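## Task

Pick the wine glass up off the table and hang it inverted on the rack so its stem sits fully within a vacant curl and touches only the wire. It fails if the glass is thrown or falls more than about a thumb's length, if any glass tips over while no hand holds it, or if it takes a knock that hard. The glass already on the rack must still hang straight in its curl.

## Robot and tools

Robot: two six-joint arms, left_arm and right_arm, each with a parallel two-finger gripper and a wrist camera. Scene frame: origin at table-top height midway between the nominal bases, +x out over the table, +z up, left_arm on the +y side (arm names do not match image sides). Calibrated bases: left_arm at (+0.008, +0.372, 0) m, right_arm at (-0.006, -0.344, 0) m with a tiny yaw.

Joint order used in every row and every per-joint list: shoulder (joint2), elbow (joint3), wrist roll (joint6), wrist pitch (joint4), waist (joint1), wrist yaw (joint5). Stated ranges in rad: waist -2.618 to 3.054, shoulder 0.000 to 3.142, elbow 0.000 to 3.142, wrist pitch -1.571 to 1.571, wrist yaw -1.571 to 1.571, wrist roll -2.094 to 2.094; real ends may differ by up to 0.059.

A row is always 14 numbers in [-1, 1] for both arms together: left_arm's six joint values then its opening, then right_arm's six then its opening. The six joint values are offsets, not poses, counted from the Joint targets shown at the start of the action or move (not from the previous row). Scale: 1.0 equals 2.224 rad for shoulder, elbow and waist, and 8.485 rad for the three wrist joints. So 0 leaves a joint at its target, and repeating an offset in a new action moves it further. The opening number is absolute: +1 fully open, -1 closed. To keep a gripper as it is, resend its current command; 0 means half open.

execute_actions(actions, cameras): actions is a list of actions; each action is up to 15 rows, one per 1/30 s step, the last row held to fill 15 steps. An empty list just reports state. An action pushing any joint more than 0.059 rad beyond its stated end is refused for both arms; a malformed action or a bad first action rejects the whole call. Joint speed is capped and each target may lead its measured angle by only 0.339 rad (big joints) or 2.2 rad (wrist), and targets implying a gripper jump over 200 mm are scaled back, so big offsets need several actions.

move(target, speed, blend, opening_speed, blocking, cameras): target is one 14-number row or a list of up to 15 rows, every row an offset from the same starting Joint targets. speed is the top rate in rad/s of the joint with the most travel (0.01 to 12.57, default 0.5), one value or one per target. blend (rad) rounds corners between listed targets. opening_speed (per second on the -1..+1 scale, at least 0.2) ramps the grippers. Joints move together, so the hand follows a curve, and nothing avoids obstacles or the other arm. Gripper changes on later targets take effect only after arrival and rest. The move: line reports done, off_target, moving, held or fault, plus limits=held if steps were withheld. blocking=false returns after about 0.5 s while motion continues.

wait(seconds 0 to 10) lets time pass holding commands; stop brakes a running move. zoom_image(camera, region [x0, y0, x1, y1], at most 504 by 504 pixels) enlarges part of the latest image of cam_high, cam_left_wrist or cam_right_wrist (each 896x504). read_manual gives licence texts only. finished_scene(scene) ends scene 1 or 2 irreversibly; the glass must stay hung without the robot.

Results: end_effector_position (m) and end_effector_quat_wxyz in the scene frame, the point between finger pads about 1 cm behind the tips; fingers point along gripper +z and close along y. Values can be a few cm off, more at long reach. Joint positions/velocities per arm (rad, rad/s), each block ending with finger gap in metres (0.093 fully open) and its rate. Joint targets are the base for your next offsets. grip_measured is the finger motor on the -1..+1 scale: pads meet near -0.94, and each millimetre of object width adds about 0.0208; it may read up to 0.02 high. A closed grip reading below -0.94 does not prove you hold something. To grasp firmly, send a value well below the reading for the object's width (around 0.24 lower for rigid flat parts); keep sending it to hold, and send something well above that reading to release. Pads squeeze about 50 to 65 N each, so be gentle with a glass. 'joint sent to its limit' means a joint hit its end; 'joint command not followed' means the clearance check altered targets. Joint torques follow Joint positions order; entries 1, 2 and 5 wrap at ±28 N m.

Motor heat: holding loads, stretching out, or pushing against something heats motors; MOTOR HOT appears at 75 °C, at 90 °C that arm folds and goes idle, at 100 °C it collapses. To end a push, command targets back past the measured positions.

Cameras come with calibration (K, distortion, T_world_to_cam); wrist camera images may lag while moving. Objects may occasionally get nudged.

Avoid: dropping or throwing the glass, letting any glass topple unheld, knocking the rack or the hanging glass, fast impacts, hard presses, the arms colliding or one gripper squeezing the other's fingers, anything falling off the table, and camera cables touching objects (that counts as contact).

Each tool is called after ">>>" as a command line: name --argument value for each argument, lists and objects as JSON in quotes; but a table of rows of numbers goes row by row, as --pt "numbers of a row", without its own name.

## Session

>>> execute_actions --actions '[]'

Scene clock: 0.00 s.
left_arm: end_effector_position=(+0.3949, +0.3914, +0.0679) grip_measured=+1.000 end_effector_quat_wxyz=(+0.553, -0.018, +0.831, +0.046) | right_arm: end_effector_position=(+0.3796, -0.3360, +0.0912) grip_measured=+1.000 end_effector_quat_wxyz=(+0.551, -0.005, +0.834, +0.033)
Joint names: [shoulder, elbow, wrist roll, wrist pitch, waist, wrist yaw]
Joint positions: left_arm=[1.625 0.355 0.026 0.875 0.015 -0.084 0.093] | right_arm=[1.484 0.388 0.024 0.692 -0.023 -0.067 0.093]
Joint velocities: within noise
Joint torques (N m): no reading
Heat: left arm: 34 °C; right arm: 37 °C.
Joint targets: left_arm=[1.615 0.364 0.027 0.885 0.015 -0.084] | right_arm=[1.478 0.396 0.024 0.694 -0.023 -0.067]
Tool commands: left_gripper/opening=+1.0 right_gripper/opening=+1.0

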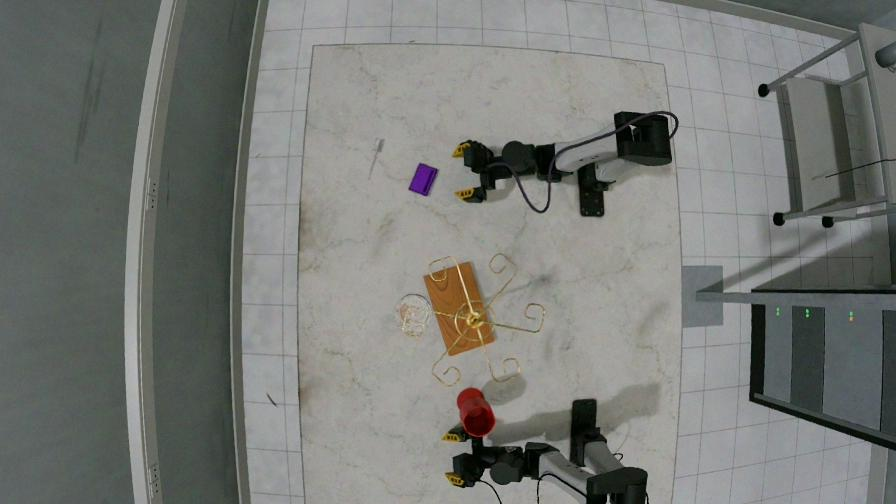

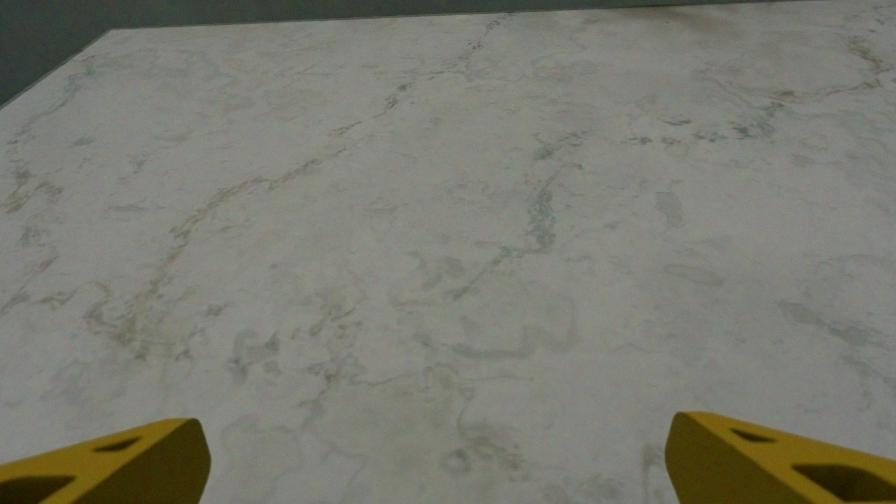

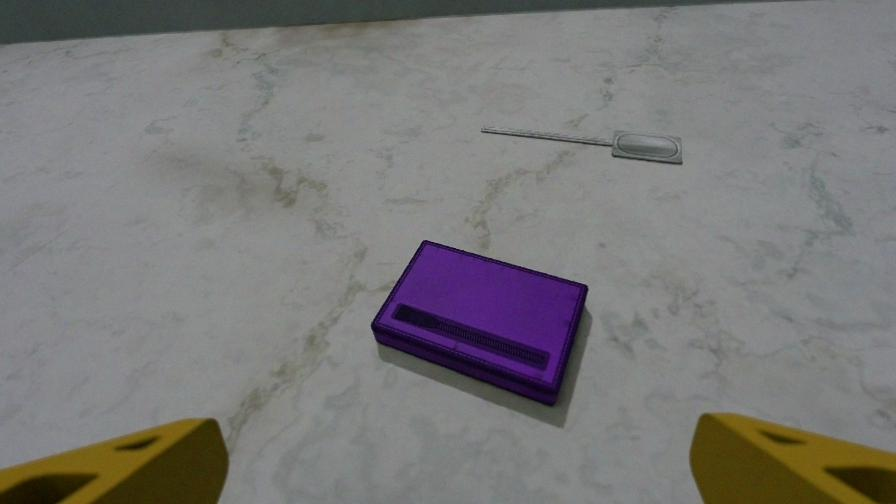

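>>> zoom_image --camera "cam_high" --region '[370, 230, 570, 400]'

>>> zoom_image --camera "cam_high" --region '[380, 370, 580, 504]'

Scaled by 2.520 from the camera's 896x504 image, which has a finer 1280x720 frame.

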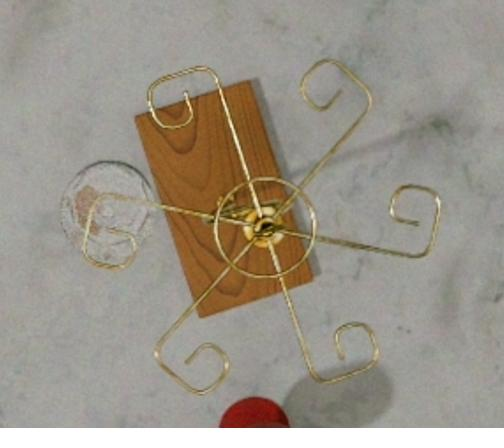

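Scaled by 2.520 from the camera's 896x504 image, which has a finer 1280x720 frame.

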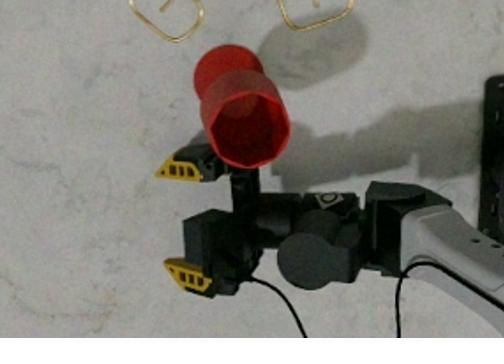

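>>> move --pt "0.001 0.0836 0.044 -0.0257 0.2972 0.1867 1 0.0135 0.2968 -0.1089 -0.1525 -0.1246 -0.11 1" --pt "0.0017 0.1159 0.182 -0.172 0.2972 0.1926 1 0.0135 0.2968 -0.188 -0.2137 -0.1246 -0.1748 1" --speed 1.2 --blend 0.1

Scene clock: 333.27 s.
left_arm: end_effector_position=(+0.2771, +0.3708, +0.1179) grip_measured=+1.000 end_effector_quat_wxyz=(+0.618, +0.300, +0.655, -0.315) | right_arm: end_effector_position=(+0.2774, -0.2507, +0.2350) grip_measured=+1.000 end_effector_quat_wxyz=(+0.542, -0.428, +0.588, +0.422)
Joint names: [shoulder, elbow, wrist roll, wrist pitch, waist, wrist yaw]
Joint positions: left_arm=[1.625 0.598 1.554 -0.568 0.672 1.532 0.093] | right_arm=[1.501 1.028 -1.549 -1.108 -0.295 -1.514 0.093]
Joint velocities: within noise
Joint torques (N m): left_arm=[-6.2 5.15 0.07 0.17 -0.05 0.66] | right_arm=[-4.94 7.41 -0.32 0.06 -0.72 -1.16]
Heat: left arm: 49 °C; right arm: 41 °C.
Joint targets: left_arm=[1.619 0.622 1.571 -0.574 0.676 1.550] | right_arm=[1.508 1.056 -1.571 -1.119 -0.301 -1.551]
move: off_target (right_arm); right_arm: the wrist yaw is farthest, 0.036 rad from its target
camera_calibration:
cam_left_wrist: T_world_to_cam=[[-0.788954, -0.613566, 0.0329864, 0.443607], [-0.296908, 0.333678, -0.894709, 0.104261], [0.537957, -0.715678, -0.445429, 0.24942], [0, 0, 0, 1]] pos_world=[0.246765, 0.415897, 0.18975]
cam_right_wrist: T_world_to_cam=[[0.954727, -0.288869, -0.0710694, -0.318926], [-0.193301, -0.420814, -0.886313, 0.19666], [0.226121, 0.859925, -0.457601, 0.338273], [0, 0, 0, 1]] pos_world=[0.266011, -0.30026, 0.306431]

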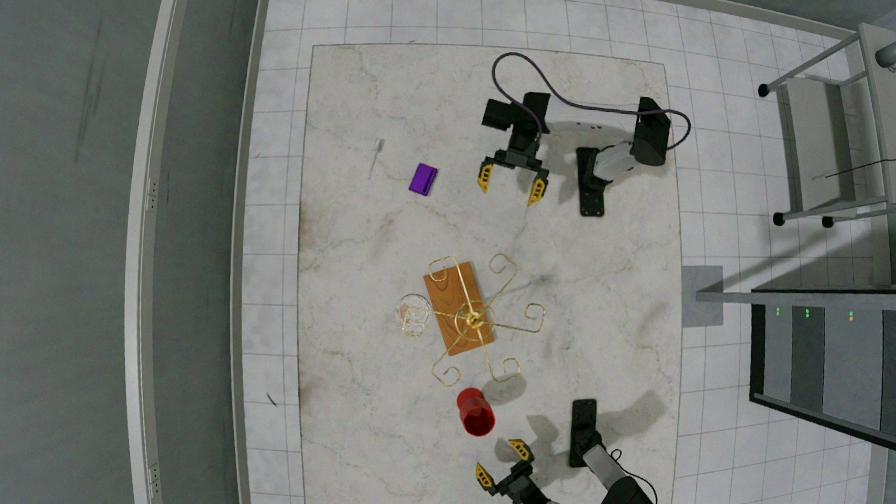

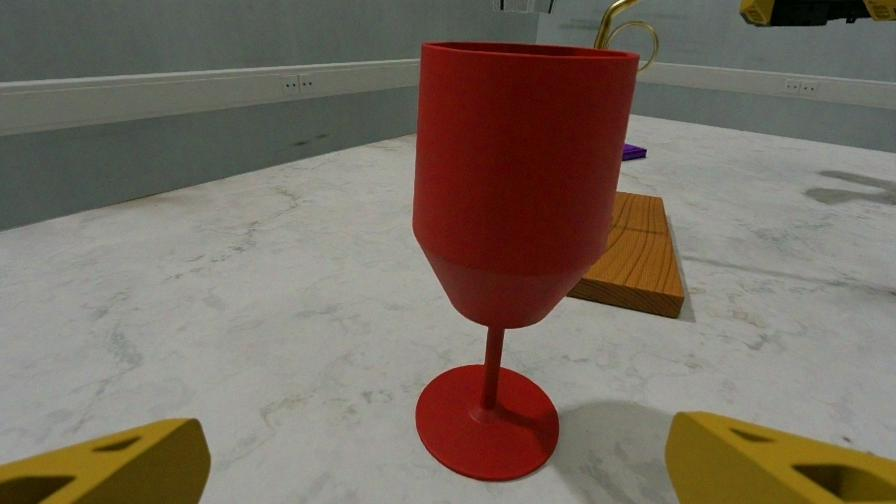

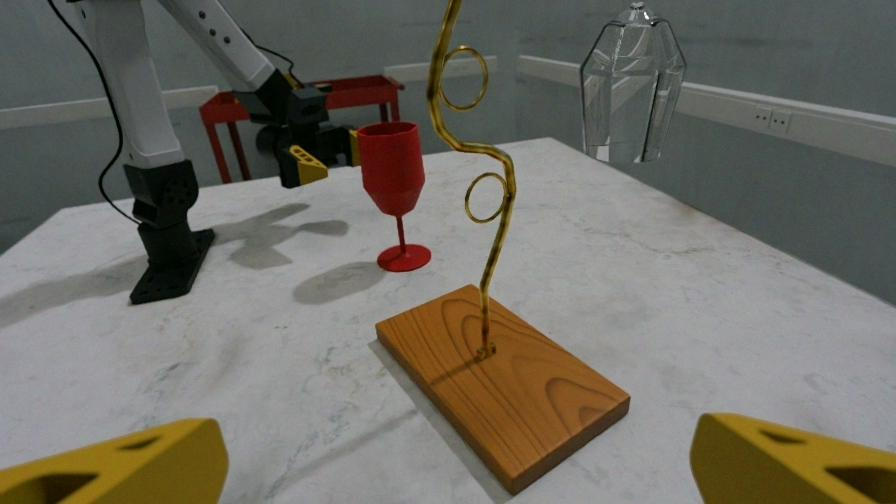

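>>> move --target '[0,0,0,0,0,0,1,-0.05,0.1467,0.0084,-0.0433,0,0,1]' --speed 1.2 --cameras '["cam_right_wrist"]'

>>> zoom_image --camera "cam_right_wrist" --region '[300, 0, 804, 504]'

Scene clock: 361.23 s.
left_arm: end_effector_position=(+0.2771, +0.3708, +0.1180) grip_measured=+1.000 end_effector_quat_wxyz=(+0.618, +0.300, +0.655, -0.315) | right_arm: end_effector_position=(+0.2582, -0.2450, +0.3465) grip_measured=+1.000 end_effector_quat_wxyz=(+0.556, -0.431, +0.574, +0.418)
Joint names: [shoulder, elbow, wrist roll, wrist pitch, waist, wrist yaw]
Joint positions: left_arm=[1.625 0.598 1.554 -0.569 0.672 1.532 0.093] | right_arm=[1.396 1.365 -1.503 -1.472 -0.295 -1.538 0.093]
Joint velocities: within noise
Joint torques (N m): left_arm=[-6.42 5.12 0.08 0.21 0.09 0.67] | right_arm=[-4.38 6.76 -0.09 0.13 -0.58 -0.9]
Heat: left arm: 41 °C; right arm: 40 °C.
Joint targets: left_arm=[1.619 0.622 1.571 -0.575 0.676 1.550] | right_arm=[1.397 1.383 -1.500 -1.486 -0.301 -1.551]
move: done
camera_calibration:
cam_right_wrist: T_world_to_cam=[[0.956422, -0.289377, -0.0389531, -0.302622], [-0.159935, -0.40758, -0.899055, 0.293197], [0.244289, 0.866106, -0.4361, 0.378097], [0, 0, 0, 1]] pos_world=[0.243962, -0.295543, 0.4167]
Images, in order (width x height): cam_right_wrist 896x504.

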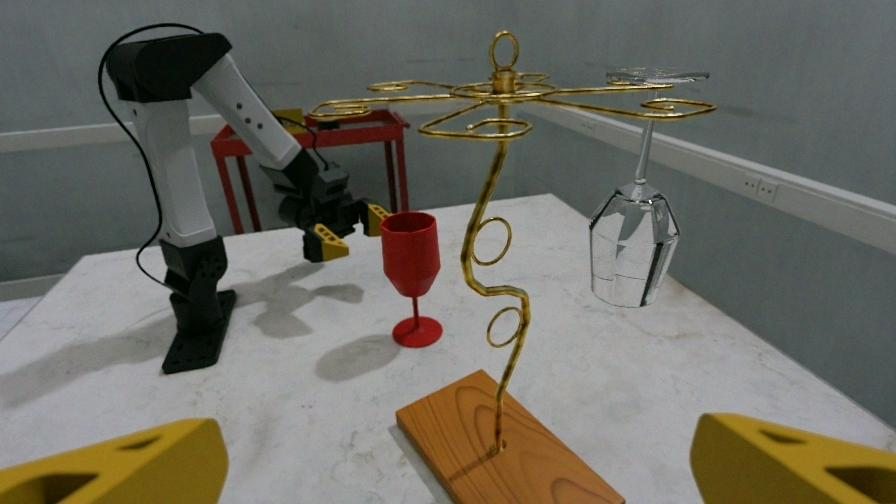

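Scaled by 1.000.

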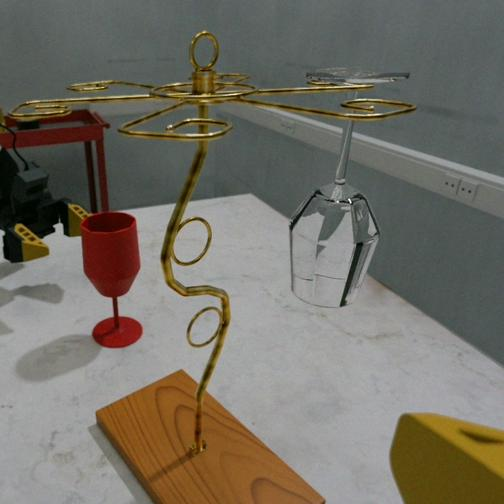

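>>> zoom_image --camera "cam_high" --region '[425, 310, 535, 390]'

This scene's latest camera images include none from cam_high. They are from: cam_right_wrist. cam_high's image comes with the result of a call that names it in "cameras".

>>> wait --seconds 0 --cameras '["cam_high"]'

>>> zoom_image --camera "cam_high" --region '[425, 305, 535, 395]'

Scene clock: 418.80 s.
left_arm: end_effector_position=(+0.2772, +0.3709, +0.1181) grip_measured=+1.000 end_effector_quat_wxyz=(+0.618, +0.300, +0.655, -0.315) | right_arm: end_effector_position=(+0.2580, -0.2450, +0.3465) grip_measured=+1.000 end_effector_quat_wxyz=(+0.556, -0.431, +0.575, +0.419)
Joint names: [shoulder, elbow, wrist roll, wrist pitch, waist, wrist yaw]
Joint positions: left_arm=[1.625 0.599 1.554 -0.57 0.672 1.532 0.093] | right_arm=[1.396 1.365 -1.502 -1.474 -0.295 -1.538 0.093]
Joint velocities: within noise
Joint torques (N m): left_arm=[-6.05 5.22 0.13 0.17 -0.23 0.68] | right_arm=[-4.44 6.82 -0.09 0.15 -0.68 -0.95]
Heat: left arm: 36 °C; right arm: 40 °C.
Joint targets: left_arm=[1.619 0.622 1.571 -0.575 0.676 1.550] | right_arm=[1.397 1.383 -1.500 -1.486 -0.301 -1.551]
Tool commands: left_gripper/opening=+1.0 right_gripper/opening=+1.0
Images, in order (width x height): cam_high 896x504.

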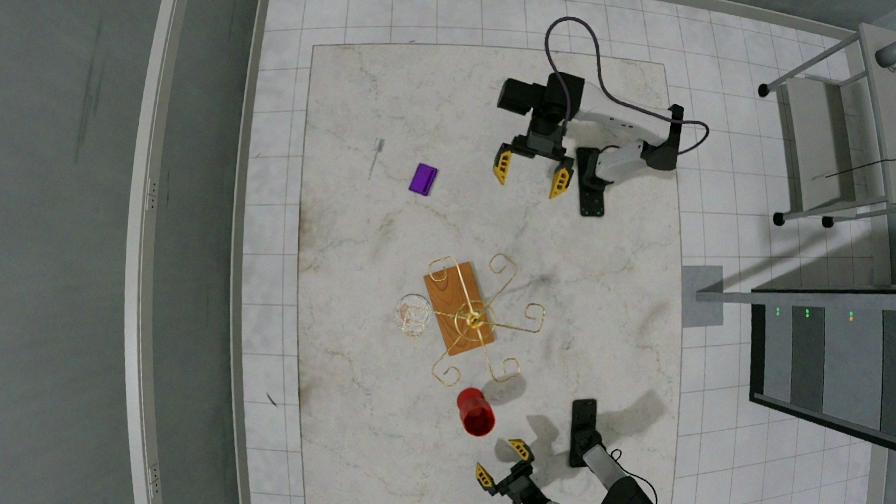

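Scaled by 4.582 from the camera's 896x504 image, which has a finer 1280x720 frame.

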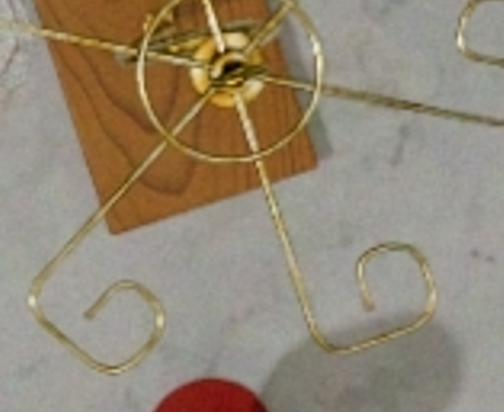

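>>> zoom_image --camera "cam_high" --region '[388, 285, 448, 345]'

>>> wait --seconds 0 --cameras '["cam_left_wrist", "cam_high"]'

>>> zoom_image --camera "cam_left_wrist" --region '[400, 300, 600, 500]'

Scaled by 8.400 from the camera's 896x504 image, which has a finer 1280x720 frame.

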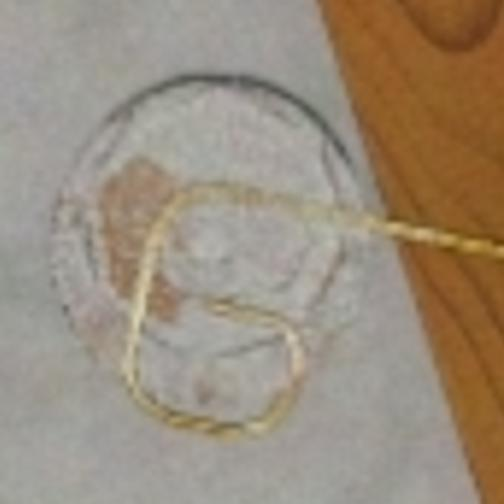

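Scene clock: 458.63 s.
left_arm: end_effector_position=(+0.2772, +0.3709, +0.1182) grip_measured=+1.000 end_effector_quat_wxyz=(+0.618, +0.300, +0.655, -0.315) | right_arm: end_effector_position=(+0.2580, -0.2449, +0.3465) grip_measured=+1.000 end_effector_quat_wxyz=(+0.556, -0.431, +0.575, +0.419)
Joint names: [shoulder, elbow, wrist roll, wrist pitch, waist, wrist yaw]
Joint positions: left_arm=[1.625 0.599 1.554 -0.57 0.672 1.533 0.093] | right_arm=[1.396 1.365 -1.502 -1.474 -0.295 -1.538 0.093]
Joint velocities: within noise
Joint torques (N m): left_arm=[-6.32 5.23 0.14 0.14 0.08 0.67] | right_arm=[-4.53 6.8 -0.08 0.17 -0.69 -0.95]
Heat: left arm: 36 °C; right arm: 40 °C.
Joint targets: left_arm=[1.619 0.622 1.571 -0.575 0.676 1.550] | right_arm=[1.397 1.383 -1.500 -1.486 -0.301 -1.551]
Tool commands: left_gripper/opening=+1.0 right_gripper/opening=+1.0
camera_calibration:
cam_left_wrist: T_world_to_cam=[[-0.788978, -0.613518, 0.0333054, 0.443526], [-0.296692, 0.332954, -0.895051, 0.104753], [0.538041, -0.716057, -0.444719, 0.24951], [0, 0, 0, 1]] pos_world=[0.246765, 0.415896, 0.18995]
Images, in order (width x height): cam_high 896x504, cam_left_wrist 896x504.

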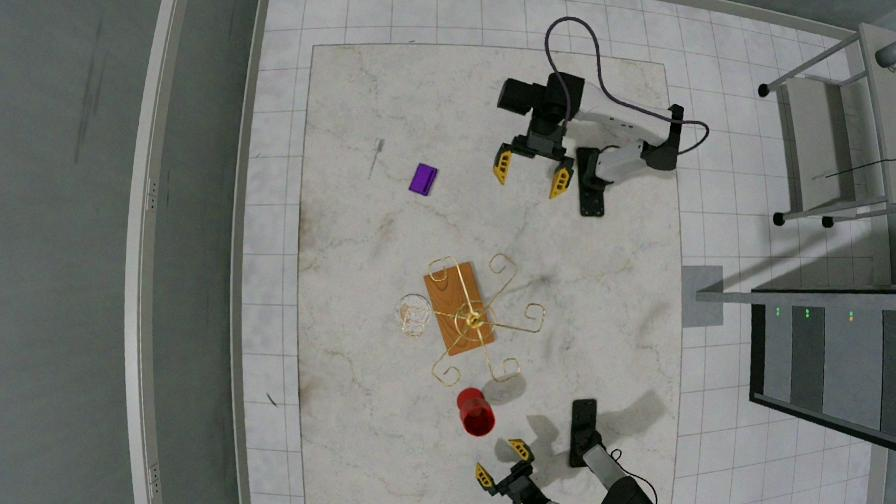

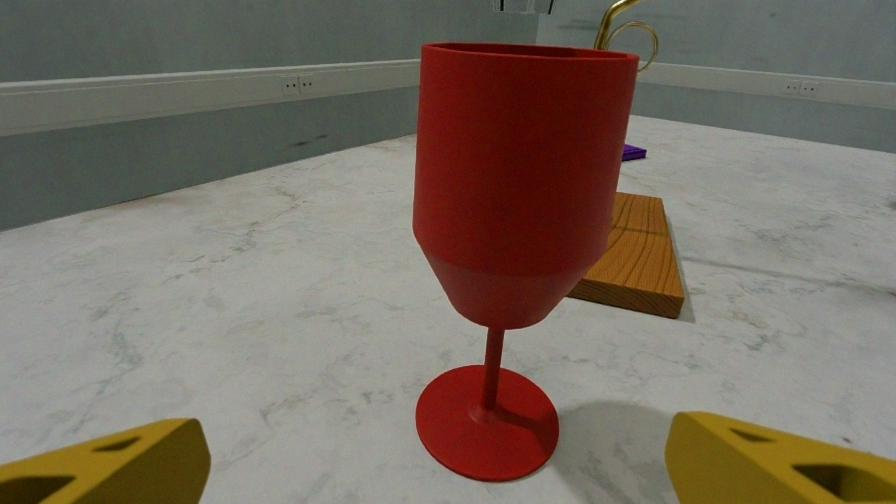

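Scaled by 2.520 from the camera's 896x504 image, which has a finer 1280x720 frame.

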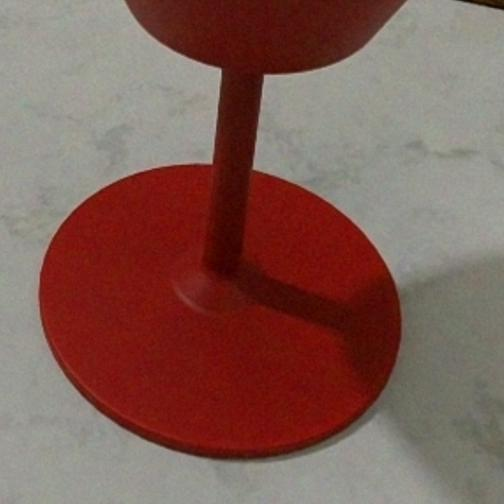

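>>> move --target '[-0.0063,0.0535,0.002,-0.0126,-0.0773,0.0045,1,0,0,0,0,0,0,1]' --speed 0.6 --cameras '["cam_left_wrist"]'

Scene clock: 638.57 s.
left_arm: end_effector_position=(+0.2919, +0.3370, +0.1462) grip_measured=+1.000 end_effector_quat_wxyz=(+0.606, +0.356, +0.613, -0.361) | right_arm: end_effector_position=(+0.2580, -0.2449, +0.3465) grip_measured=+1.000 end_effector_quat_wxyz=(+0.556, -0.431, +0.575, +0.419)
Joint names: [shoulder, elbow, wrist roll, wrist pitch, waist, wrist yaw]
Joint positions: left_arm=[1.625 0.717 1.571 -0.675 0.508 1.567 0.093] | right_arm=[1.396 1.365 -1.502 -1.474 -0.295 -1.538 0.093]
Joint velocities: within noise
Joint torques (N m): left_arm=[-7.97 5.41 0.15 0.18 -0.84 0.74] | right_arm=[-4.42 6.67 -0.07 0.2 -0.62 -0.95]
Heat: left arm: 36 °C; right arm: 41 °C.
Joint targets: left_arm=[1.605 0.740 1.588 -0.681 0.504 1.585] | right_arm=[1.397 1.383 -1.500 -1.486 -0.301 -1.551]
joint sent to its limit (left arm) — the wrist yaw, upper limit.
move: done
camera_calibration:
cam_left_wrist: T_world_to_cam=[[-0.879189, -0.476464, 0.00288672, 0.418061], [-0.199869, 0.363292, -0.909984, 0.109219], [0.432526, -0.800625, -0.414633, 0.284716], [0, 0, 0, 1]] pos_world=[0.266237, 0.387463, 0.216234]
Images, in order (width x height): cam_left_wrist 896x504.

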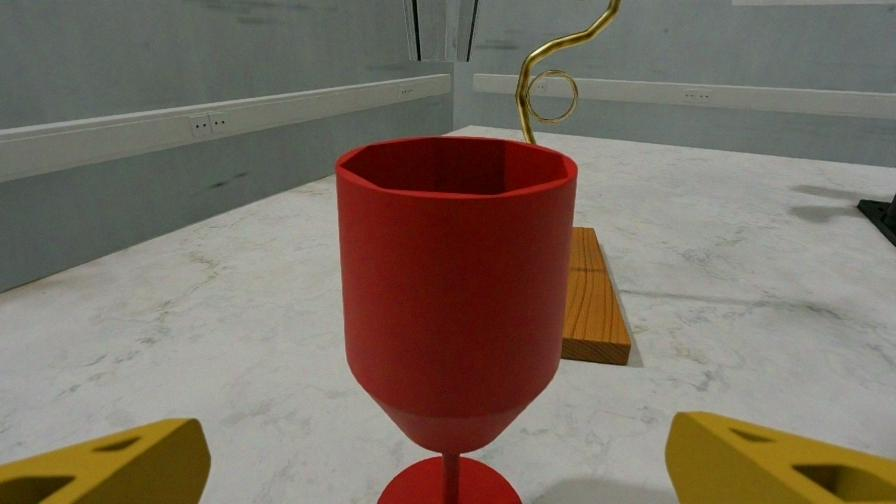

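>>> move --pt "0.0495 0.0616 0 -0.0021 -0.0755 0 1 0 0 0 0 0 0 1" --pt "0.0949 0.1196 0 -0.0054 -0.1464 0 1 0 0 0 0 0 0 1" --speed 0.35 --blend 0.03 --cameras '["cam_left_wrist", "cam_high"]'

Scene clock: 669.03 s.
left_arm: end_effector_position=(+0.3267, +0.2583, +0.1562) grip_measured=+1.000 end_effector_quat_wxyz=(+0.548, +0.460, +0.538, -0.446) | right_arm: end_effector_position=(+0.2580, -0.2449, +0.3465) grip_measured=+1.000 end_effector_quat_wxyz=(+0.556, -0.431, +0.575, +0.419)
Joint names: [shoulder, elbow, wrist roll, wrist pitch, waist, wrist yaw]
Joint positions: left_arm=[1.807 0.981 1.573 -0.721 0.18 1.569 0.093] | right_arm=[1.396 1.365 -1.502 -1.474 -0.295 -1.538 0.093]
Joint velocities: within noise
Joint torques (N m): left_arm=[-7.57 6.12 0.12 0.2 -0.43 0.67] | right_arm=[-4.46 6.83 -0.1 0.18 -0.53 -0.91]
Heat: left arm: 37 °C; right arm: 41 °C.
Joint targets: left_arm=[1.816 1.007 1.588 -0.727 0.179 1.585] | right_arm=[1.397 1.383 -1.500 -1.486 -0.301 -1.551]
move: done
camera_calibration:
cam_left_wrist: T_world_to_cam=[[-0.985245, -0.167698, -0.0341983, 0.371836], [-0.0386503, 0.412661, -0.910064, 0.0883698], [0.166729, -0.895314, -0.413054, 0.32191], [0, 0, 0, 1]] pos_world=[0.316093, 0.3141, 0.226105]
Images, in order (width x height): cam_high 896x504, cam_left_wrist 896x504.

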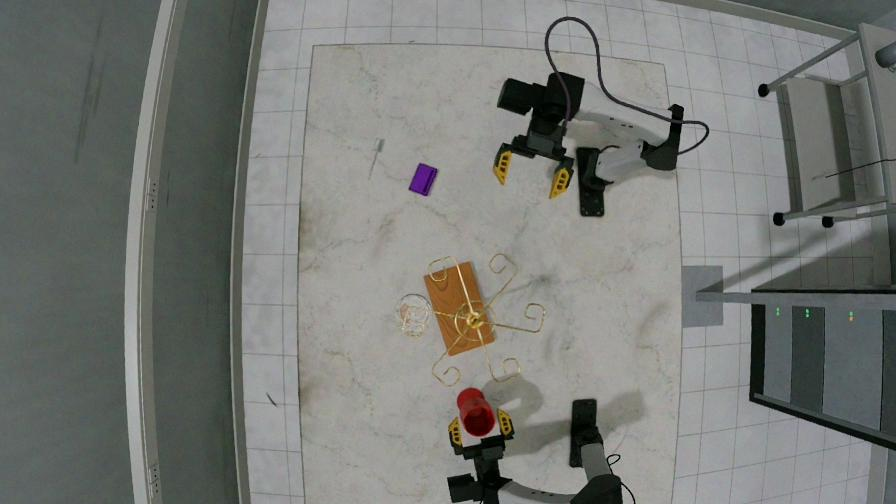

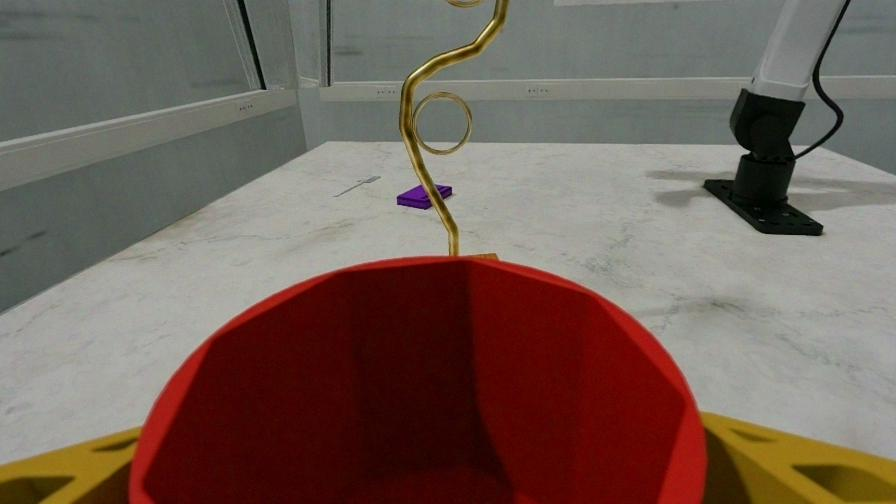

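>>> move --target '[0,0,0,0,0,0,0.4,0,0,0,0,0,0,1]' --opening_speed 0.4 --cameras '["cam_left_wrist", "cam_high"]'

Scene clock: 680.60 s.
left_arm: end_effector_position=(+0.3265, +0.2583, +0.1563) grip_measured=+0.527 end_effector_quat_wxyz=(+0.547, +0.460, +0.538, -0.446) | right_arm: end_effector_position=(+0.2580, -0.2449, +0.3465) grip_measured=+1.000 end_effector_quat_wxyz=(+0.556, -0.431, +0.575, +0.419)
Joint names: [shoulder, elbow, wrist roll, wrist pitch, waist, wrist yaw]
Joint positions: left_arm=[1.807 0.981 1.573 -0.723 0.18 1.569 0.071] | right_arm=[1.396 1.365 -1.502 -1.474 -0.295 -1.538 0.093]
Joint velocities: within noise
Joint torques (N m): left_arm=[-7.32 5.93 0.13 0.23 -0.68 0.65] | right_arm=[-4.44 6.69 -0.04 0.19 -0.75 -0.93]
Heat: left arm: 37 °C; right arm: 41 °C.
Joint targets: left_arm=[1.816 1.007 1.588 -0.727 0.179 1.585] | right_arm=[1.397 1.383 -1.500 -1.486 -0.301 -1.551]
move: done
camera_calibration:
cam_left_wrist: T_world_to_cam=[[-0.985316, -0.167654, -0.0323243, 0.37142], [-0.0402369, 0.411985, -0.910302, 0.0891347], [0.165933, -0.895634, -0.412681, 0.322176], [0, 0, 0, 1]] pos_world=[0.316093, 0.3141, 0.226101]
Images, in order (width x height): cam_high 896x504, cam_left_wrist 896x504.

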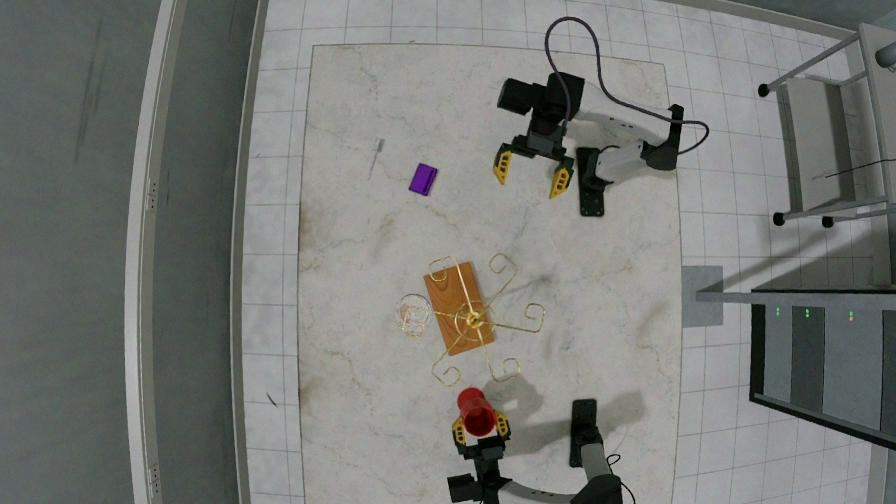

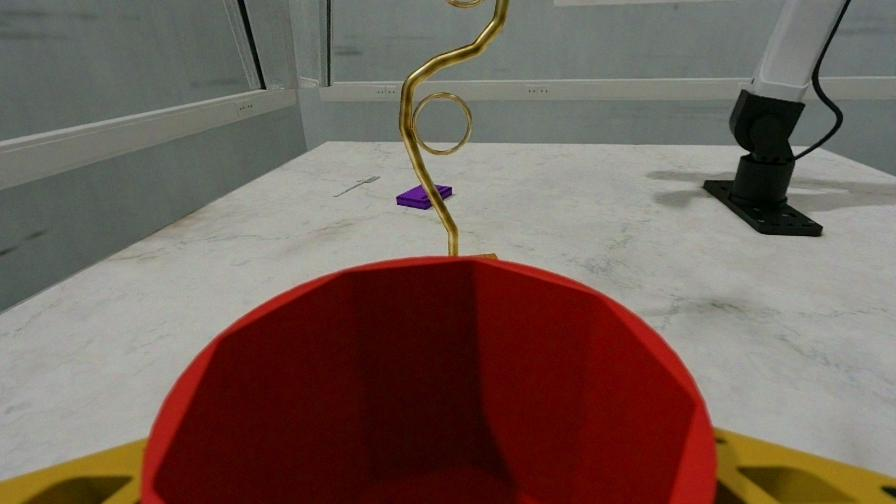

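>>> move --pt "-0.0454 0.067 0 -0.0313 0 0 0.4 0 0 0 0 0 0 1" --pt "-0.0508 0.0985 -0.4252 0.0105 -0.0189 0 0.4 0 0 0 0 0 0 1" --speed '[0.3, 1.2]' --blend 0.02 --cameras '["cam_left_wrist", "cam_high", "cam_right_wrist"]'

>>> zoom_image --camera "cam_high" --region '[425, 305, 535, 415]'

Scene clock: 758.47 s.
left_arm: end_effector_position=(+0.3841, +0.2574, +0.2081) grip_measured=+0.513 end_effector_quat_wxyz=(-0.297, -0.483, +0.581, -0.585) | right_arm: end_effector_position=(+0.2580, -0.2449, +0.3465) grip_measured=+1.000 end_effector_quat_wxyz=(+0.556, -0.431, +0.575, +0.419)
Joint names: [shoulder, elbow, wrist roll, wrist pitch, waist, wrist yaw]
Joint positions: left_arm=[1.745 1.192 -1.693 -0.494 0.142 1.408 0.07] | right_arm=[1.396 1.365 -1.502 -1.474 -0.295 -1.538 0.093]
Joint velocities: within noise
Joint torques (N m): left_arm=[-13.07 7.32 -3.96 -0.41 -0.91 2.03] | right_arm=[-4.6 6.93 -0.07 0.19 -0.68 -0.95]
Heat: left arm: 37 °C; right arm: 41 °C.
Joint targets: left_arm=[1.703 1.226 -2.020 -0.638 0.137 1.585] | right_arm=[1.397 1.383 -1.500 -1.486 -0.301 -1.551]
move: off_target (left_arm); left_arm: the wrist roll is farthest, 0.327 rad from its target
camera_calibration:
cam_left_wrist: T_world_to_cam=[[0.902012, 0.157801, 0.401838, -0.46938], [-0.427728, 0.200513, 0.881387, -0.0305736], [0.0585095, -0.966899, 0.248361, 0.255281], [0, 0, 0, 1]] pos_world=[0.395372, 0.32703, 0.15216]
cam_right_wrist: T_world_to_cam=[[0.956309, -0.28938, -0.0416114, -0.301485], [-0.162258, -0.406951, -0.898924, 0.293894], [0.243197, 0.866401, -0.436125, 0.378461], [0, 0, 0, 1]] pos_world=[0.243959, -0.295542, 0.416699]

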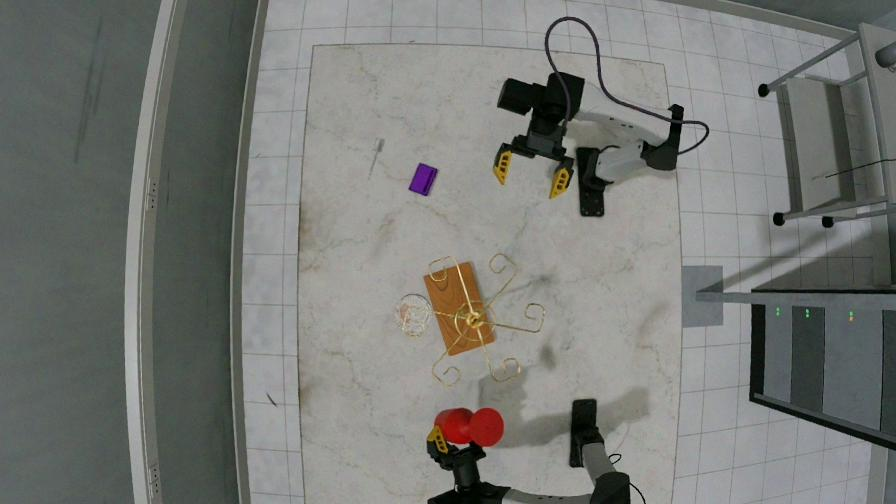

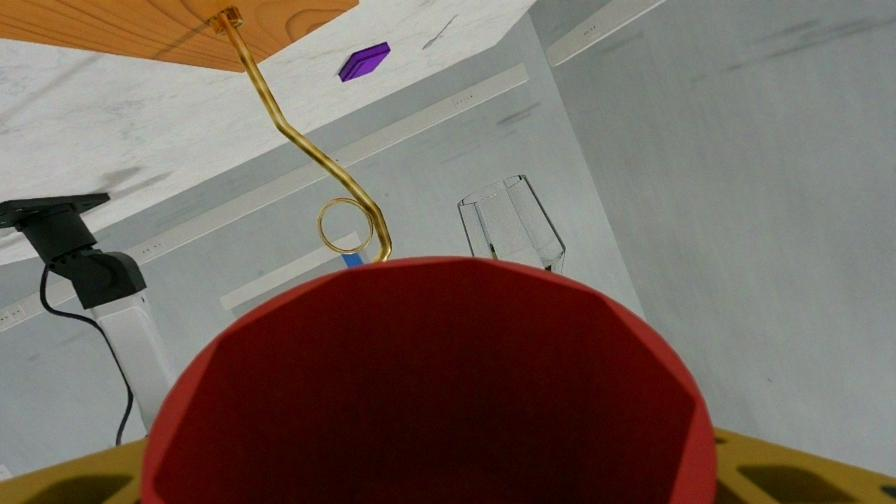

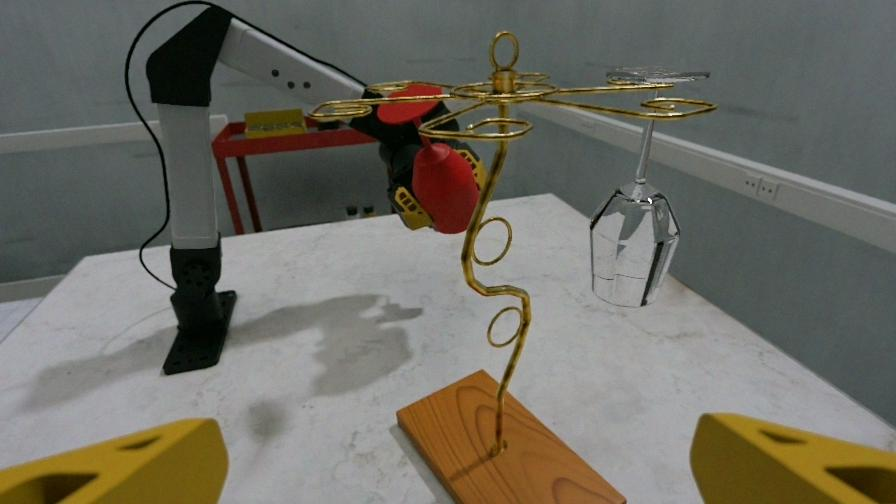

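Scaled by 4.582 from the camera's 896x504 image, which has a finer 1280x720 frame.

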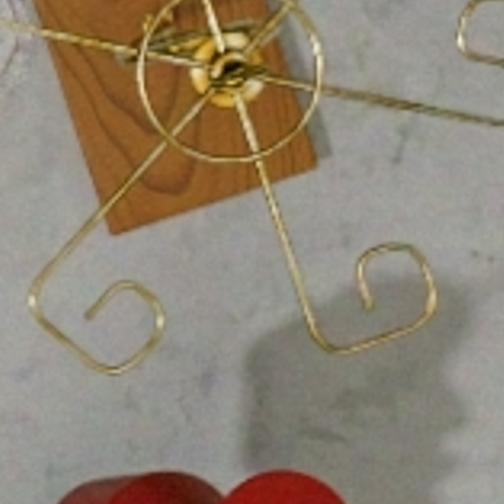

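>>> zoom_image --camera "cam_right_wrist" --region '[300, 20, 560, 260]'

>>> zoom_image --camera "cam_high" --region '[410, 390, 650, 504]'

Scaled by 1.938 from the camera's 896x504 image, which has a finer 1280x720 frame.

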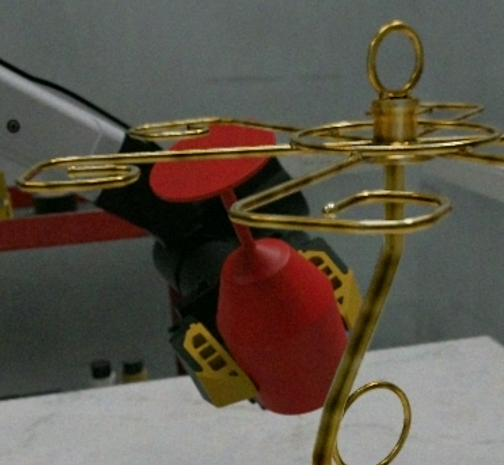

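Scaled by 2.100 from the camera's 896x504 image, which has a finer 1280x720 frame.

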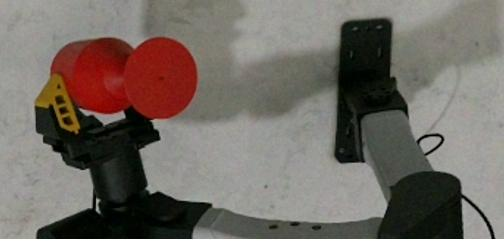

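>>> move --target '[0.049,0.0715,0.0529,-0.0574,0,0,0.4,0,0,0,0,0,0,1]' --speed 0.6 --cameras '["cam_high", "cam_right_wrist"]'

>>> zoom_image --camera "cam_right_wrist" --region '[100, 0, 560, 300]'

Scene clock: 840.27 s.
left_arm: end_effector_position=(+0.3811, +0.2575, +0.2160) grip_measured=+0.513 end_effector_quat_wxyz=(-0.294, -0.470, +0.604, -0.572) | right_arm: end_effector_position=(+0.2580, -0.2449, +0.3465) grip_measured=+1.000 end_effector_quat_wxyz=(+0.556, -0.431, +0.575, +0.419)
Joint names: [shoulder, elbow, wrist roll, wrist pitch, waist, wrist yaw]
Joint positions: left_arm=[1.805 1.351 -1.39 -0.867 0.142 1.392 0.07] | right_arm=[1.396 1.365 -1.502 -1.474 -0.295 -1.538 0.093]
Joint velocities: within noise
Joint torques (N m): left_arm=[-8.96 7.6 -2.23 -1.87 -0.84 2.26] | right_arm=[-4.38 6.74 -0.08 0.17 -0.73 -0.94]
Heat: left arm: 46 °C; right arm: 41 °C.
Joint targets: left_arm=[1.812 1.385 -1.571 -1.125 0.137 1.585] | right_arm=[1.397 1.383 -1.500 -1.486 -0.301 -1.551]
move: off_target (left_arm); left_arm: the wrist pitch is farthest, 0.258 rad from its target
camera_calibration:
cam_right_wrist: T_world_to_cam=[[0.956309, -0.28938, -0.0416114, -0.301485], [-0.162258, -0.406951, -0.898924, 0.293894], [0.243197, 0.866401, -0.436125, 0.378461], [0, 0, 0, 1]] pos_world=[0.243959, -0.295542, 0.416699]
Images, in order (width x height): cam_high 896x504, cam_right_wrist 896x504.

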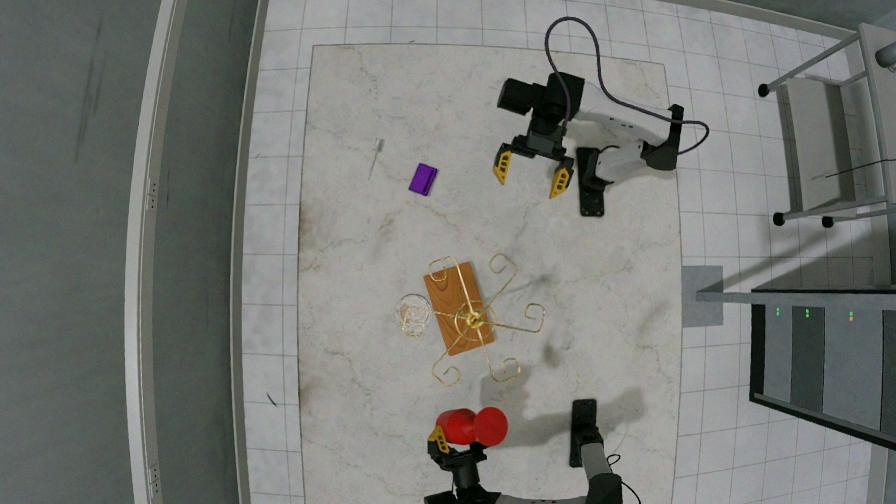

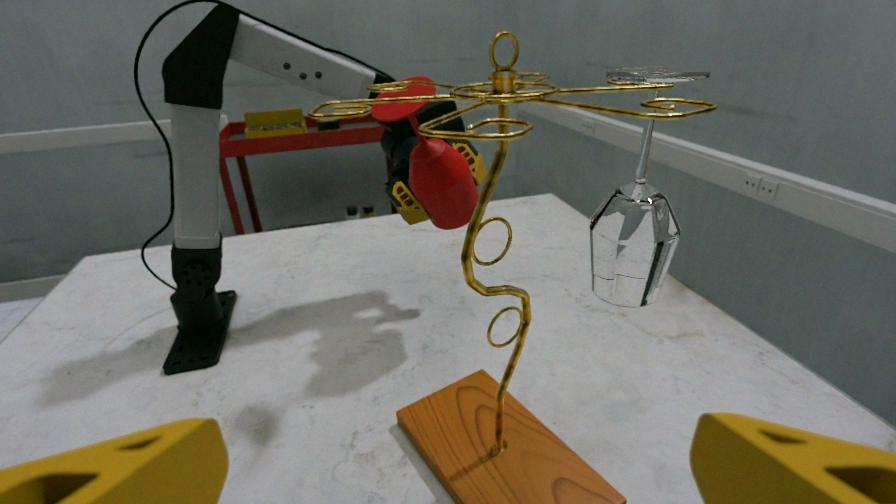

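Scaled by 1.096 from the camera's 896x504 image, which has a finer 1280x720 frame.

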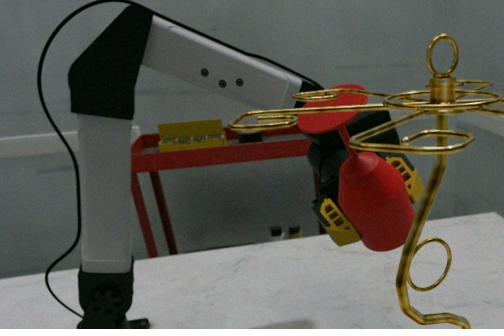

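>>> move --pt "-0.0436 -0.103 0.3723 0.0156 0.0189 0 0.4 0 0 0 0 0 0 1" --pt "-0.1578 -0.2666 0.3723 0.0318 0.0189 0 0.4 0 0 0 0 0 0 1" --speed '[1.5, 0.5]' --blend 0.05 --cameras '["cam_left_wrist"]'

Scene clock: 953.13 s.
left_arm: end_effector_position=(+0.2593, +0.2447, +0.1911) grip_measured=+0.513 end_effector_quat_wxyz=(+0.541, +0.460, +0.542, -0.450) | right_arm: end_effector_position=(+0.2580, -0.2449, +0.3465) grip_measured=+1.000 end_effector_quat_wxyz=(+0.556, -0.431, +0.575, +0.419)
Joint names: [shoulder, elbow, wrist roll, wrist pitch, waist, wrist yaw]
Joint positions: left_arm=[1.488 0.798 1.573 -0.872 0.174 1.56 0.07] | right_arm=[1.396 1.365 -1.502 -1.474 -0.295 -1.538 0.093]
Joint velocities: within noise
Joint torques (N m): left_arm=[-8.01 3.81 0.05 0.43 -0.06 0.8] | right_arm=[-4.45 6.83 -0.09 0.17 -0.64 -0.94]
Heat: left arm: 43 °C; right arm: 41 °C.
Joint targets: left_arm=[1.461 0.792 1.588 -0.855 0.179 1.585] | right_arm=[1.397 1.383 -1.500 -1.486 -0.301 -1.551]
move: done
camera_calibration:
cam_left_wrist: T_world_to_cam=[[-0.986665, -0.161575, -0.0196122, 0.300365], [-0.0504449, 0.418134, -0.906984, 0.124287], [0.154747, -0.8939, -0.420709, 0.339553], [0, 0, 0, 1]] pos_world=[0.250085, 0.30009, 0.26147]
Images, in order (width x height): cam_left_wrist 896x504.

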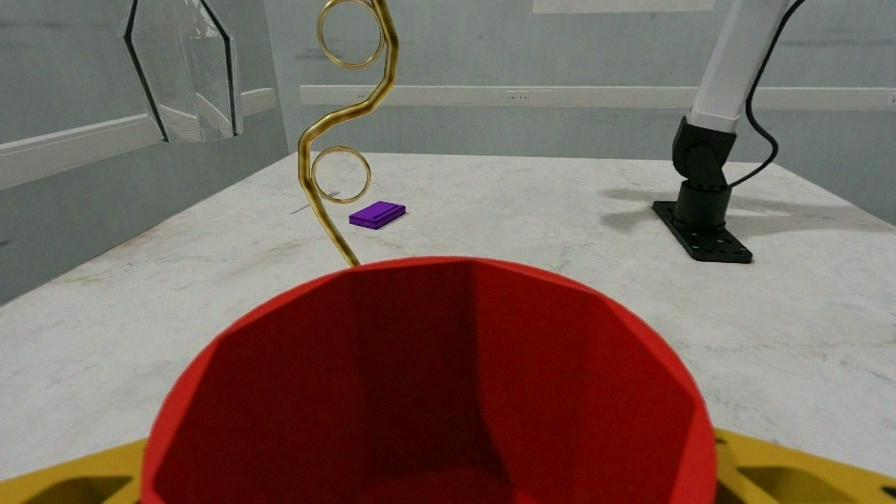

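>>> move --target '[0.0396,-0.0312,0,0.0157,0,0,0.4,0,0,0,0,0,0,1]' --speed 0.3 --cameras '[]'

Scene clock: 968.67 s.
left_arm: end_effector_position=(+0.2589, +0.2446, +0.1639) grip_measured=+0.513 end_effector_quat_wxyz=(+0.542, +0.461, +0.541, -0.448) | right_arm: end_effector_position=(+0.2580, -0.2449, +0.3465) grip_measured=+1.000 end_effector_quat_wxyz=(+0.556, -0.431, +0.575, +0.419)
Joint names: [shoulder, elbow, wrist roll, wrist pitch, waist, wrist yaw]
Joint positions: left_arm=[1.546 0.727 1.573 -0.74 0.174 1.561 0.07] | right_arm=[1.396 1.365 -1.502 -1.474 -0.295 -1.538 0.093]
Joint velocities: within noise
Joint torques (N m): left_arm=[-5.29 3.74 0.1 0.34 0.02 0.77] | right_arm=[-4.52 6.78 -0.09 0.15 -0.59 -0.92]
Heat: left arm: 42 °C; right arm: 41 °C.
Joint targets: left_arm=[1.549 0.722 1.588 -0.722 0.179 1.585] | right_arm=[1.397 1.383 -1.500 -1.486 -0.301 -1.551]
move: done
No camera images: "cameras" was empty.

>>> move --pt "0.0073 -0.0077 0 0.004 0 0 0.4 0 0 0 0 0 0 1" --pt "0.0073 -0.0077 0 0.004 0 0 1 0 0 0 0 0 0 1" --speed 0.1 --opening_speed 0.6 --cameras '["cam_left_wrist"]'

Scene clock: 978.03 s.
left_arm: end_effector_position=(+0.2588, +0.2446, +0.1590) grip_measured=+1.000 end_effector_quat_wxyz=(+0.545, +0.461, +0.537, -0.448) | right_arm: end_effector_position=(+0.2580, -0.2449, +0.3465) grip_measured=+1.000 end_effector_quat_wxyz=(+0.556, -0.431, +0.575, +0.419)
Joint names: [shoulder, elbow, wrist roll, wrist pitch, waist, wrist yaw]
Joint positions: left_arm=[1.559 0.712 1.573 -0.704 0.174 1.568 0.093] | right_arm=[1.396 1.365 -1.502 -1.474 -0.295 -1.538 0.093]
Joint velocities: within noise
Joint torques (N m): left_arm=[-5.01 3.3 0.1 0.42 -0.18 0.63] | right_arm=[-4.56 6.75 -0.07 0.14 -0.55 -0.93]
Heat: left arm: 41 °C; right arm: 41 °C.
Joint targets: left_arm=[1.566 0.705 1.588 -0.688 0.179 1.585] | right_arm=[1.397 1.383 -1.500 -1.486 -0.301 -1.551]
move: done
camera_calibration:
cam_left_wrist: T_world_to_cam=[[-0.986379, -0.161655, -0.0304028, 0.300922], [-0.0396275, 0.412924, -0.909903, 0.0941865], [0.159645, -0.896304, -0.413706, 0.324258], [0, 0, 0, 1]] pos_world=[0.248789, 0.300388, 0.228997]
Images, in order (width x height): cam_left_wrist 896x504.

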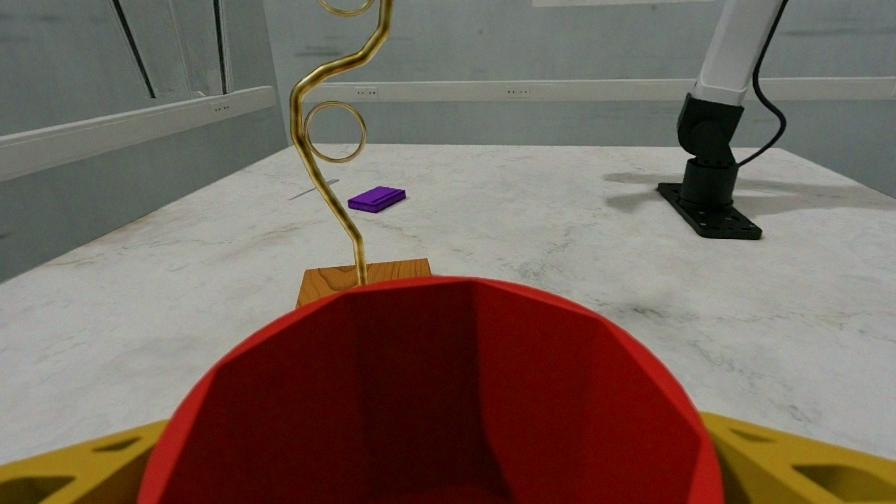

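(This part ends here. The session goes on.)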